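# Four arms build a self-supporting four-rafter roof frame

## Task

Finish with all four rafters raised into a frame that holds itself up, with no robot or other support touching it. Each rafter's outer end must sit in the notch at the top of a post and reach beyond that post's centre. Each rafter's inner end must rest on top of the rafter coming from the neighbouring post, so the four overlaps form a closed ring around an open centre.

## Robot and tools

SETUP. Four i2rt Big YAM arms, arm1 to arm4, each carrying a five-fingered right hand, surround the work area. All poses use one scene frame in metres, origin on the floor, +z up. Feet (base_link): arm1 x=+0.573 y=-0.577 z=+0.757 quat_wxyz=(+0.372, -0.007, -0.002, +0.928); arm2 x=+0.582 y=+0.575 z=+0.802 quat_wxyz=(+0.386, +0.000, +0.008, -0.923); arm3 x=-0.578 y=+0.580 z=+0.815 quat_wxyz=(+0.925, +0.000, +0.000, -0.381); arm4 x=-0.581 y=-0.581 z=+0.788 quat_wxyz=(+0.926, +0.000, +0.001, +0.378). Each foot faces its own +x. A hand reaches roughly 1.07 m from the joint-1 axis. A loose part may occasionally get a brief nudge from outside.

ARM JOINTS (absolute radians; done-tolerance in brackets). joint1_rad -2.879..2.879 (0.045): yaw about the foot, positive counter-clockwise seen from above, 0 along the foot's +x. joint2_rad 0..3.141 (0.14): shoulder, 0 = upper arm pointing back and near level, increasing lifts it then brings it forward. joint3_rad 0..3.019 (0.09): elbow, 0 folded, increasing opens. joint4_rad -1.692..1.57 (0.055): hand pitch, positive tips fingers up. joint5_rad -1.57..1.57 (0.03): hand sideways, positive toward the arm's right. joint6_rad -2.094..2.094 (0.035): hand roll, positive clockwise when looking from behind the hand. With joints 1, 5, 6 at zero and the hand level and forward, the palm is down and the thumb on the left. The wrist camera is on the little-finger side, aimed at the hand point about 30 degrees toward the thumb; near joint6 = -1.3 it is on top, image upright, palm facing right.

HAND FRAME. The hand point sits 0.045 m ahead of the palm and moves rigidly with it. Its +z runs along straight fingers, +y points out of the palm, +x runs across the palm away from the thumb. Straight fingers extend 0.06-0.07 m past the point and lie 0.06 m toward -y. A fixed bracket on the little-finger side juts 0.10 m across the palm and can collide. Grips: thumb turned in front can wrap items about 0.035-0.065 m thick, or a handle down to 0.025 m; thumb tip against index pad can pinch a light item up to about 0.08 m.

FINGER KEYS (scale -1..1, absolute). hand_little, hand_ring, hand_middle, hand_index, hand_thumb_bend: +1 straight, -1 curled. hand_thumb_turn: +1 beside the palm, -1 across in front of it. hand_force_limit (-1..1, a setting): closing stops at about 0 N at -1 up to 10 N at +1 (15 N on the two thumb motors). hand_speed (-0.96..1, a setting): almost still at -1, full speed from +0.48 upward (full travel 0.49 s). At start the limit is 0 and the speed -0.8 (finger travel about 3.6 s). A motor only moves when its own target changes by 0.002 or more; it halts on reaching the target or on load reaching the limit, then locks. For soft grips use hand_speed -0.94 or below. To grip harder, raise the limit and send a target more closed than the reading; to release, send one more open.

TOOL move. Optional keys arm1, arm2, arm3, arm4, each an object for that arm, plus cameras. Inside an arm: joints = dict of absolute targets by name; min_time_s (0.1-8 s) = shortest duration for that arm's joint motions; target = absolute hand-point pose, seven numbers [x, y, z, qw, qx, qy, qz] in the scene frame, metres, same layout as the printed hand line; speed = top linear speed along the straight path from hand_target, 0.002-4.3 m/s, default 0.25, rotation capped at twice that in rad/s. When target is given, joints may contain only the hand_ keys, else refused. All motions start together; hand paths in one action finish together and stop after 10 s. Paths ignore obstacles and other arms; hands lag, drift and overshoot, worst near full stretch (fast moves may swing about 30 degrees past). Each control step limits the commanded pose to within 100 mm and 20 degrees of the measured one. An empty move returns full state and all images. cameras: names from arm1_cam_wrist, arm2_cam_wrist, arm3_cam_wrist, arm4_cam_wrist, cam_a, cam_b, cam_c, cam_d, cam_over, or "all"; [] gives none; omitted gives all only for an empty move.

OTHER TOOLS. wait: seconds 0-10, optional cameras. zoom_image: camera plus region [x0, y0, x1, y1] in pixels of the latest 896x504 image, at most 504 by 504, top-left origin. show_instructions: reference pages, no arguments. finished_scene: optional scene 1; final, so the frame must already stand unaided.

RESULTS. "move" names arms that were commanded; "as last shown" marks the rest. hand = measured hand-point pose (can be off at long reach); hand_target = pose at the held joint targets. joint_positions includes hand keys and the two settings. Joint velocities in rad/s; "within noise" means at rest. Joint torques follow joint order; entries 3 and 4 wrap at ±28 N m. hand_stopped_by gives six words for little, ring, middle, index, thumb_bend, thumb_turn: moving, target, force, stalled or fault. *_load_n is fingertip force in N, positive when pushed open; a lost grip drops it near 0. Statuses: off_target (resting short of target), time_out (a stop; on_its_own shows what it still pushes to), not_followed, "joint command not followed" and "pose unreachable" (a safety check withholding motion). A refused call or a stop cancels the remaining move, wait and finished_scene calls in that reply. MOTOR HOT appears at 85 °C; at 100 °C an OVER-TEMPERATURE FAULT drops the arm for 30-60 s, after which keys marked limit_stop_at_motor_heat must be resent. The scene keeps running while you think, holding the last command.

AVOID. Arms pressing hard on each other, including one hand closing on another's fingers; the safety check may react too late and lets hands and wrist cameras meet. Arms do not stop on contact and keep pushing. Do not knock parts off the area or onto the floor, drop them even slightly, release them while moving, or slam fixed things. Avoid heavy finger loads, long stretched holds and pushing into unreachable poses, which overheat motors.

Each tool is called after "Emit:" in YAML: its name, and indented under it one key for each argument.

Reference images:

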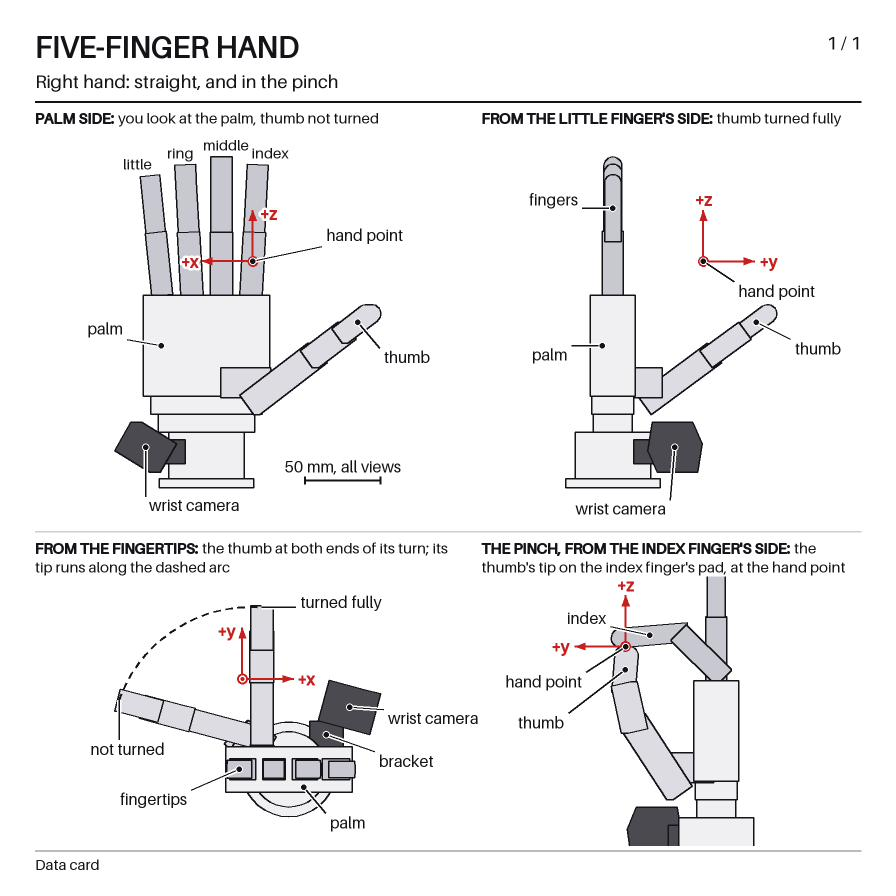

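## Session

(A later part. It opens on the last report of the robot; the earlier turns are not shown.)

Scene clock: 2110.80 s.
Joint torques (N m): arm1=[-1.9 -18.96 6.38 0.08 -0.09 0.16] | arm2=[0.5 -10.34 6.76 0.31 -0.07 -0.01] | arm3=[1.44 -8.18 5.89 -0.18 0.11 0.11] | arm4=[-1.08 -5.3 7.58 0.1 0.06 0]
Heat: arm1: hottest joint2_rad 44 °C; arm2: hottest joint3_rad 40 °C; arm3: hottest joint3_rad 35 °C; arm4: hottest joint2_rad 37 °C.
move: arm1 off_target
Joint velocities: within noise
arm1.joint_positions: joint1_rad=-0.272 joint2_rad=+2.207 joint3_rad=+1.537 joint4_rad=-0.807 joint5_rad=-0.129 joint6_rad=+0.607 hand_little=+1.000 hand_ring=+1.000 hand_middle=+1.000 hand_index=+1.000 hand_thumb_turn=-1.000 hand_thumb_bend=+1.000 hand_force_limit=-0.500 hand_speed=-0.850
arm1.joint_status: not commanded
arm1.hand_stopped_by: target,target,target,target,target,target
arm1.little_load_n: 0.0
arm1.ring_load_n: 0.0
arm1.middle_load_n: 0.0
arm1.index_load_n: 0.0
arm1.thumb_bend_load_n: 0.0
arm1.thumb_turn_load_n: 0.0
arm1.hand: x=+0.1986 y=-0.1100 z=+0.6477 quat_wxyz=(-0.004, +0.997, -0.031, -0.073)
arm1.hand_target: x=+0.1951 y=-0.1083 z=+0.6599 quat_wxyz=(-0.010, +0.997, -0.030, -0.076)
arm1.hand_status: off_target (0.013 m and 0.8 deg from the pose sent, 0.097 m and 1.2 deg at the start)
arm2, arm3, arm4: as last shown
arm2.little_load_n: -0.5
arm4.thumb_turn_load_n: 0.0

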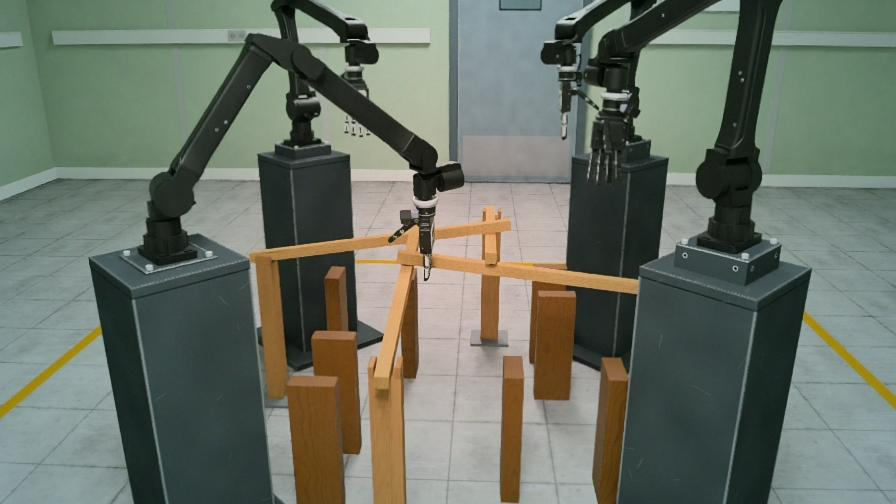

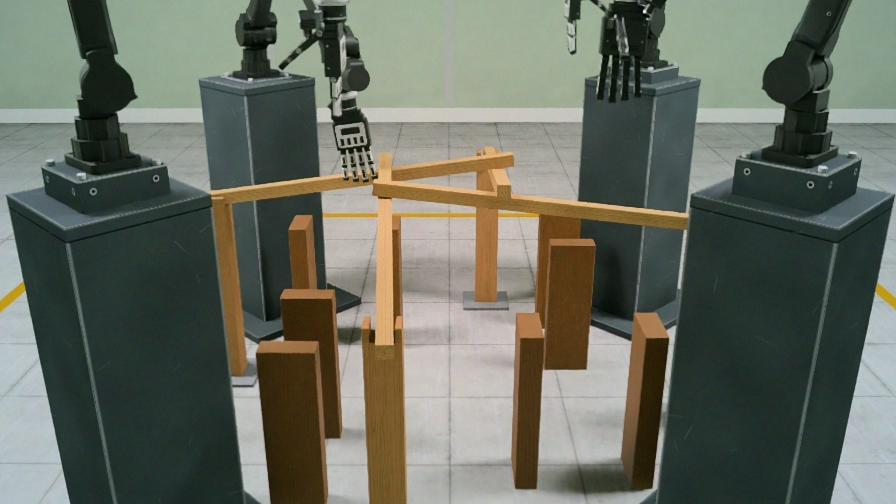

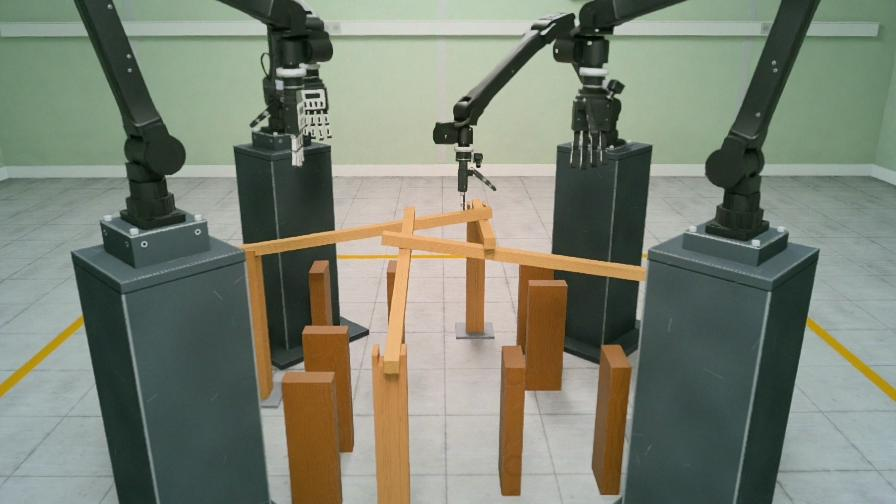

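Frame stands. Raise and retract arm1.

Emit:
move:
  arm1: {"target": [0.21, -0.12, 0.76, 0, 1, 0, 0], "speed": 0.2}

Emit:
move:
  arm1: {"target": [0.30, -0.36, 0.90, 0, 1, 0, 0], "speed": 0.25}
  cameras: ["all"]

Emit:
zoom_image:
  camera: "cam_a"
  region: [320, 300, 460, 400]

Emit:
zoom_image:
  camera: "cam_b"
  region: [350, 130, 550, 220]

Emit:
zoom_image:
  camera: "cam_a"
  region: [380, 190, 540, 290]

Emit:
zoom_image:
  camera: "cam_d"
  region: [330, 320, 410, 400]

Emit:
zoom_image:
  camera: "cam_c"
  region: [350, 310, 430, 390]

Emit:
zoom_image:
  camera: "cam_b"
  region: [310, 240, 460, 360]

Scene clock: 2127.13 s.
Joint torques (N m): arm1=[-1.26 -17.61 8.91 -0.13 0.05 0.04] | arm2=[0.5 -10.29 6.76 0.29 -0.07 -0.01] | arm3=[1.08 -8.12 5.93 -0.28 0.13 0.07] | arm4=[-1.38 -5.3 7.57 0.1 0.06 0]
Heat: arm1: hottest joint2_rad 44 °C; arm2: hottest joint3_rad 40 °C; arm3: hottest joint3_rad 35 °C; arm4: hottest joint2_rad 37 °C.
move: arm1 off_target
Joint velocities: within noise
arm1.joint_positions: joint1_rad=-0.250 joint2_rad=+2.073 joint3_rad=+1.624 joint4_rad=-1.137 joint5_rad=-0.014 joint6_rad=+0.578 hand_little=+1.000 hand_ring=+1.000 hand_middle=+1.000 hand_index=+1.000 hand_thumb_turn=-1.000 hand_thumb_bend=+1.000 hand_force_limit=-0.500 hand_speed=-0.850
arm1.joint_status: not commanded
arm1.hand_stopped_by: target,target,target,target,target,target
arm1.little_load_n: 0.0
arm1.ring_load_n: 0.0
arm1.middle_load_n: 0.0
arm1.index_load_n: 0.0
arm1.thumb_bend_load_n: 0.0
arm1.thumb_turn_load_n: 0.0
arm1.hand: x=+0.2189 y=-0.1264 z=+0.7480 quat_wxyz=(+0.011, +1.000, -0.009, +0.006)
arm1.hand_target: x=+0.2101 y=-0.1204 z=+0.7600 quat_wxyz=(+0.000, +1.000, +0.000, +0.000)
arm1.hand_status: off_target (0.016 m and 1.7 deg from the pose sent, 0.113 m and 9.1 deg at the start)
arm2, arm3, arm4: as last shown
arm2.little_load_n: 0.0
pictures: none

Scene clock: 2129.10 s.
Joint torques (N m): arm1=[-0.97 -7.94 7.64 -0.08 0.04 0.27] | arm2=[0.5 -10.34 6.76 0.31 -0.07 -0.01] | arm3=[0.62 -9.76 5.79 -0.16 0.11 0.12] | arm4=[-1.2 -5.19 7.61 0.13 0.05 0]
Heat: arm1: hottest joint2_rad 43 °C; arm2: hottest joint3_rad 40 °C; arm3: hottest joint3_rad 35 °C; arm4: hottest joint2_rad 37 °C.
move: arm1 done
Joint velocities: within noise
arm1.joint_positions: joint1_rad=-0.109 joint2_rad=+1.321 joint3_rad=+1.056 joint4_rad=-1.288 joint5_rad=-0.012 joint6_rad=+0.700 hand_little=+1.000 hand_ring=+1.000 hand_middle=+1.000 hand_index=+1.000 hand_thumb_turn=-1.000 hand_thumb_bend=+1.000 hand_force_limit=-0.500 hand_speed=-0.850
arm1.joint_status: not commanded
arm1.hand_stopped_by: target,target,target,target,target,target
arm1.little_load_n: 0.0
arm1.ring_load_n: 0.0
arm1.middle_load_n: 0.0
arm1.index_load_n: 0.0
arm1.thumb_bend_load_n: 0.0
arm1.thumb_turn_load_n: 0.0
arm1.hand: x=+0.3018 y=-0.3573 z=+0.8987 quat_wxyz=(-0.002, +1.000, +0.000, -0.003)
arm1.hand_target: x=+0.3000 y=-0.3599 z=+0.9000 quat_wxyz=(+0.000, +1.000, +0.000, +0.000)
arm1.hand_status: done (0.004 m and 0.4 deg from the pose sent, 0.290 m and 1.7 deg at the start)
arm2, arm3, arm4: as last shown
pictures: arm1_cam_wrist, arm2_cam_wrist, arm3_cam_wrist, arm4_cam_wrist, cam_a, cam_b, cam_c, cam_d, cam_over
arm1_cam_wrist: T_world_to_cam=[[0.20867, -0.97774, -0.02198, -0.38913], [-0.82863, -0.1887, 0.52703, -0.29511], [-0.51944, -0.09176, -0.84956, 1.00197]] pos_world=[0.35713, -0.34421, 0.99821]
arm2_cam_wrist: T_world_to_cam=[[0.97023, 0.23848, -0.0422, -0.29814], [0.23041, -0.85528, 0.46412, -0.17075], [0.07459, -0.46003, -0.88477, 1.05707]] pos_world=[0.24976, 0.41135, 1.00193]
arm3_cam_wrist: T_world_to_cam=[[-0.29058, 0.95652, -0.02505, -0.43898], [0.81477, 0.26107, 0.51767, -0.34732], [0.50171, 0.13002, -0.85521, 1.00065]] pos_world=[-0.3466, 0.38046, 1.02457]
arm4_cam_wrist: T_world_to_cam=[[-0.9641, -0.26477, 0.02018, -0.46492], [-0.21429, 0.82063, 0.52976, -0.32932], [-0.15682, 0.50642, -0.84791, 0.98893]] pos_world=[-0.36371, -0.35366, 1.02237]

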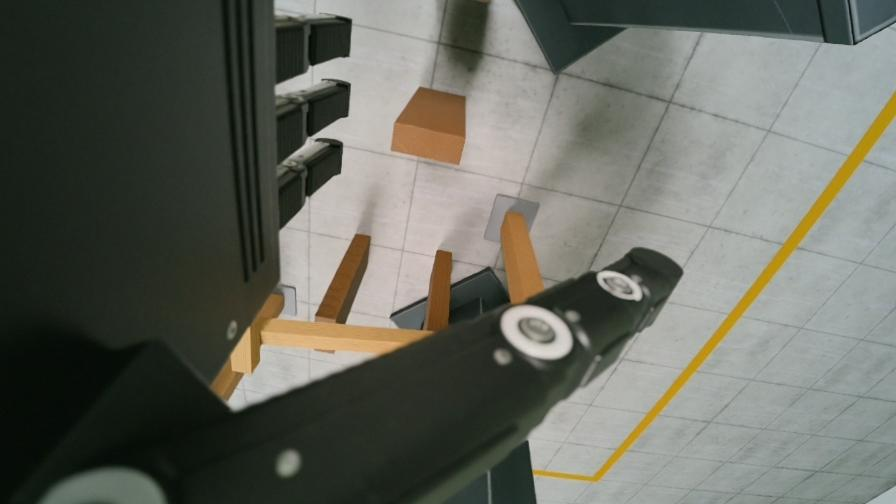

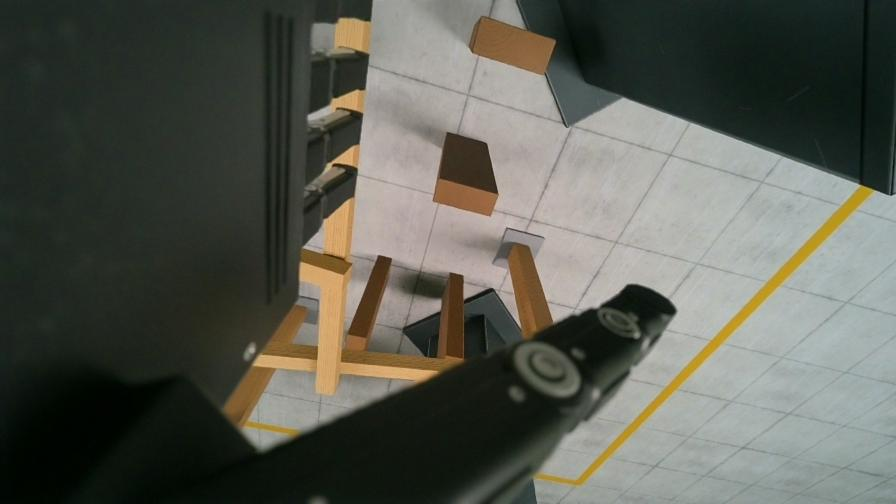

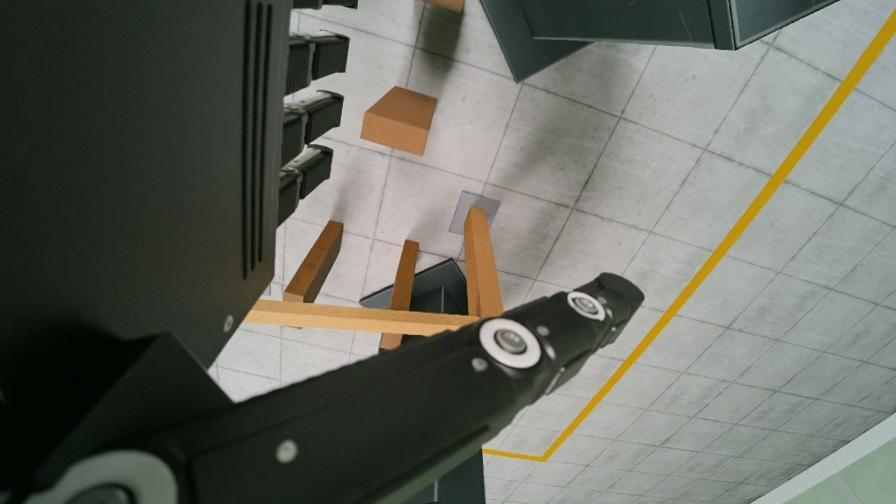

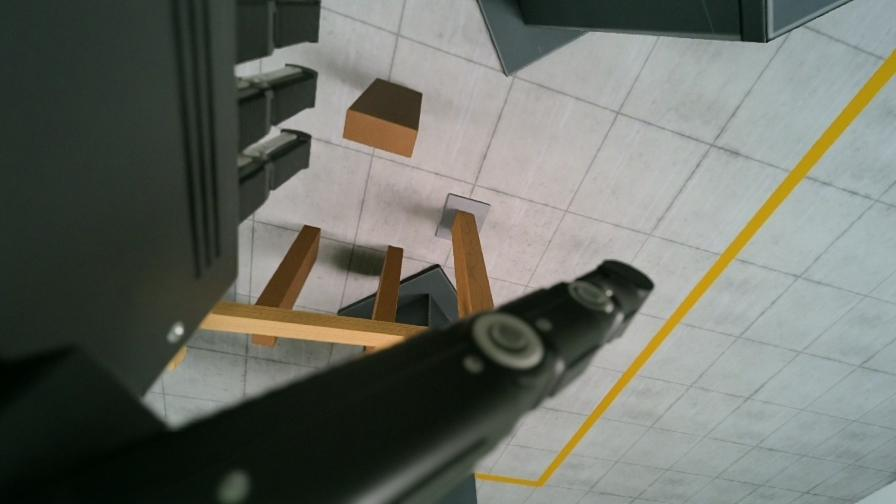

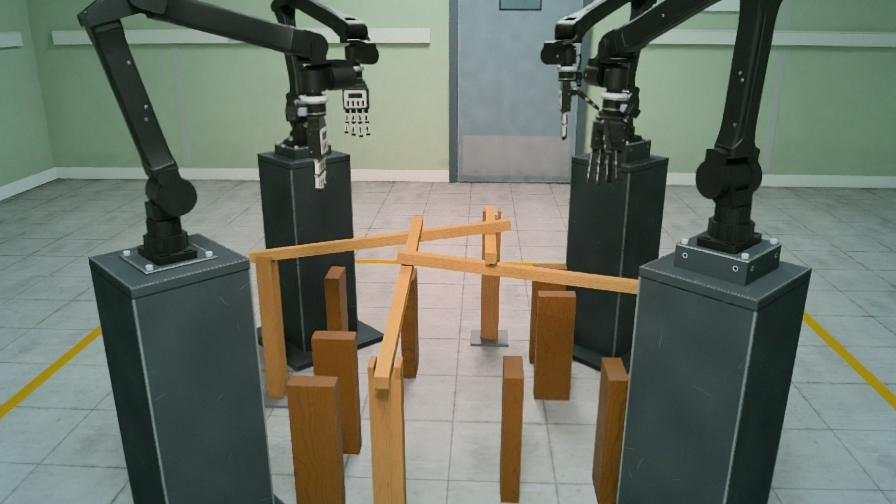

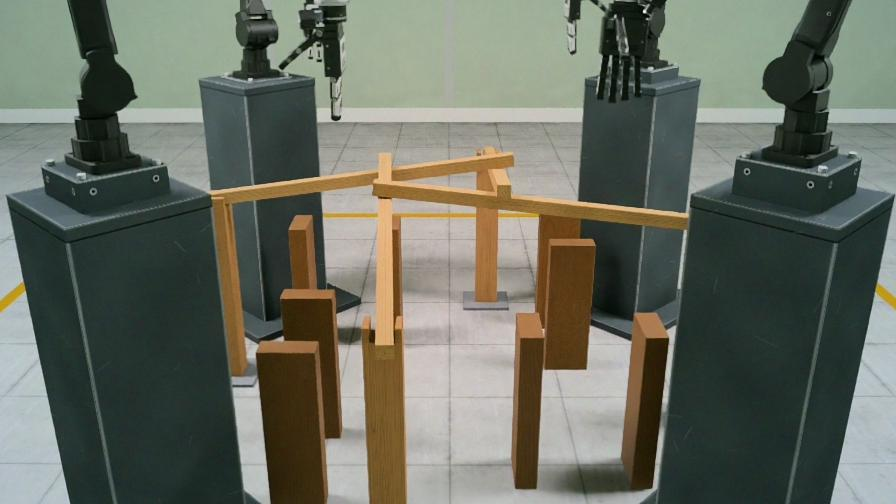

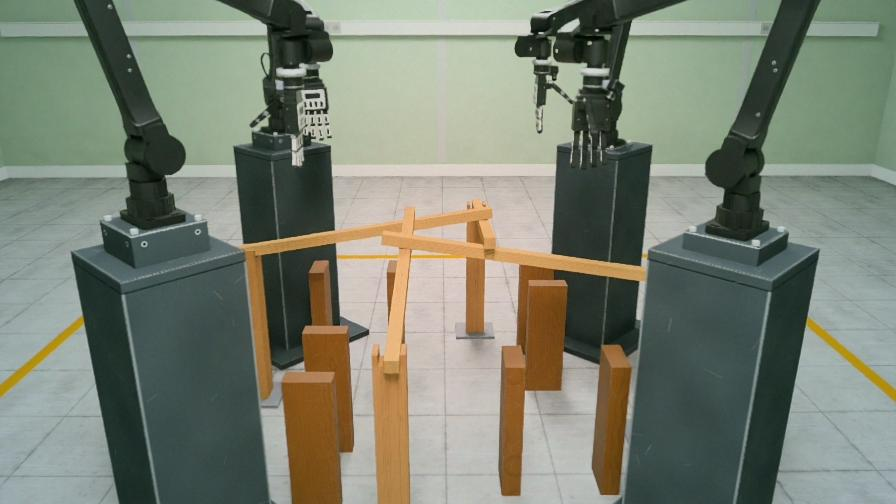

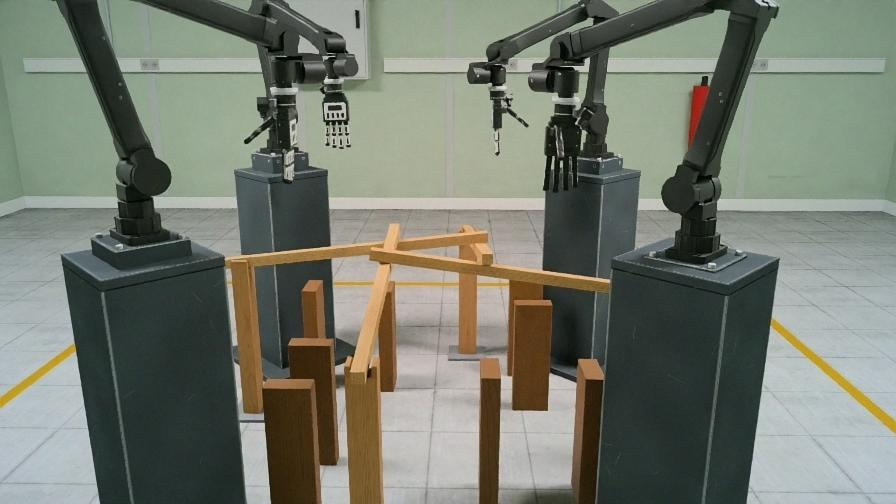

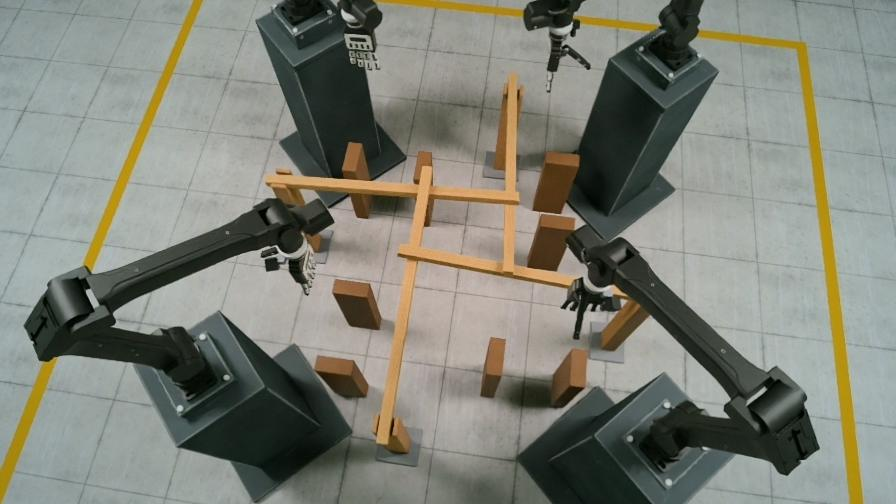

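Scaled by 3.600 from the camera's image (finer frame: 1280x720).

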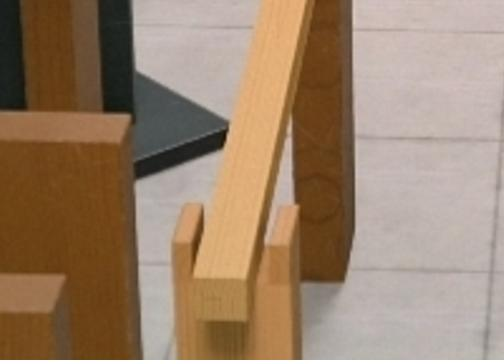

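Scaled by 2.520 from the camera's image (finer frame: 1280x720).

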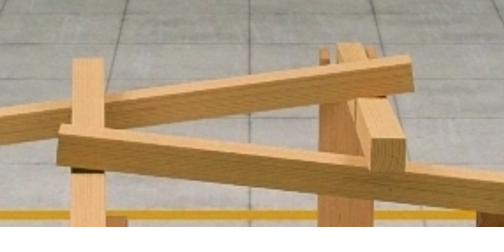

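Scaled by 3.150 from the camera's image (finer frame: 1280x720).

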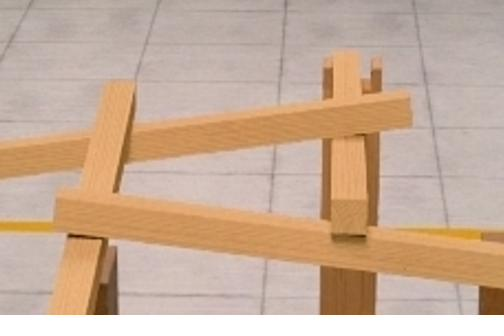

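Scaled by 6.300 from the camera's image (finer frame: 1280x720).

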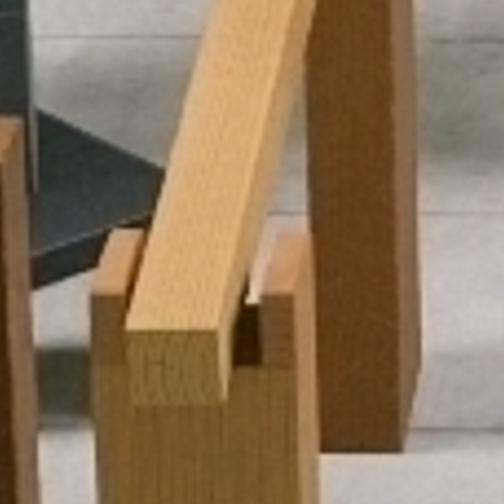

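Scaled by 6.300 from the camera's image (finer frame: 1280x720).

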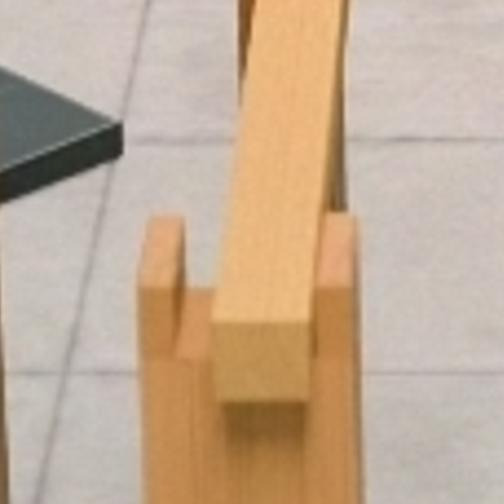

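Scaled by 3.360 from the camera's image (finer frame: 1280x720).

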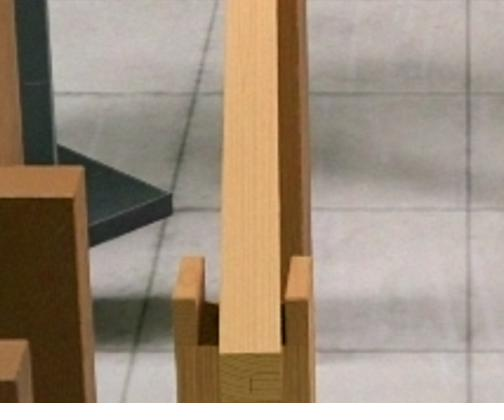

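Emit:
zoom_image:
  camera: "cam_over"
  region: [380, 140, 560, 300]

Emit:
zoom_image:
  camera: "cam_c"
  region: [370, 190, 510, 280]

Emit:
zoom_image:
  camera: "cam_d"
  region: [360, 210, 510, 290]

Scaled by 2.800 from the camera's image (finer frame: 1280x720).

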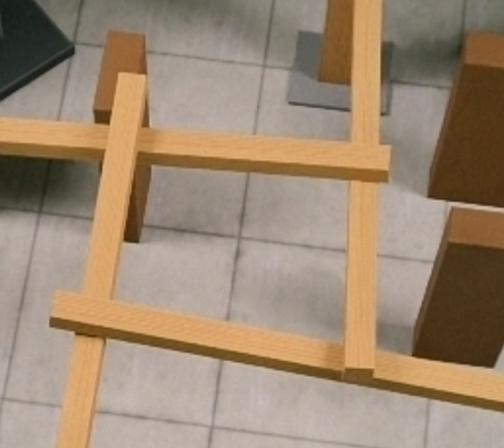

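Scaled by 3.600 from the camera's image (finer frame: 1280x720).

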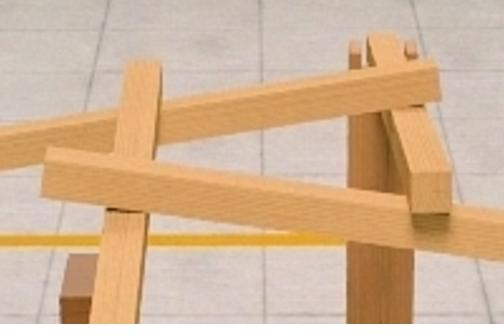

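Scaled by 3.360 from the camera's image (finer frame: 1280x720).

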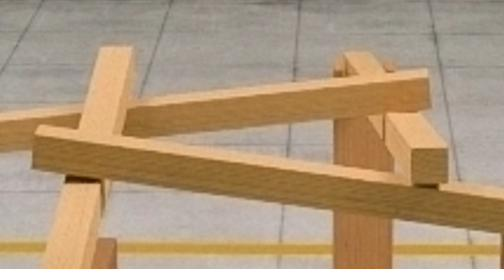

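Emit:
finished_scene:

The scene is finished: the task was done.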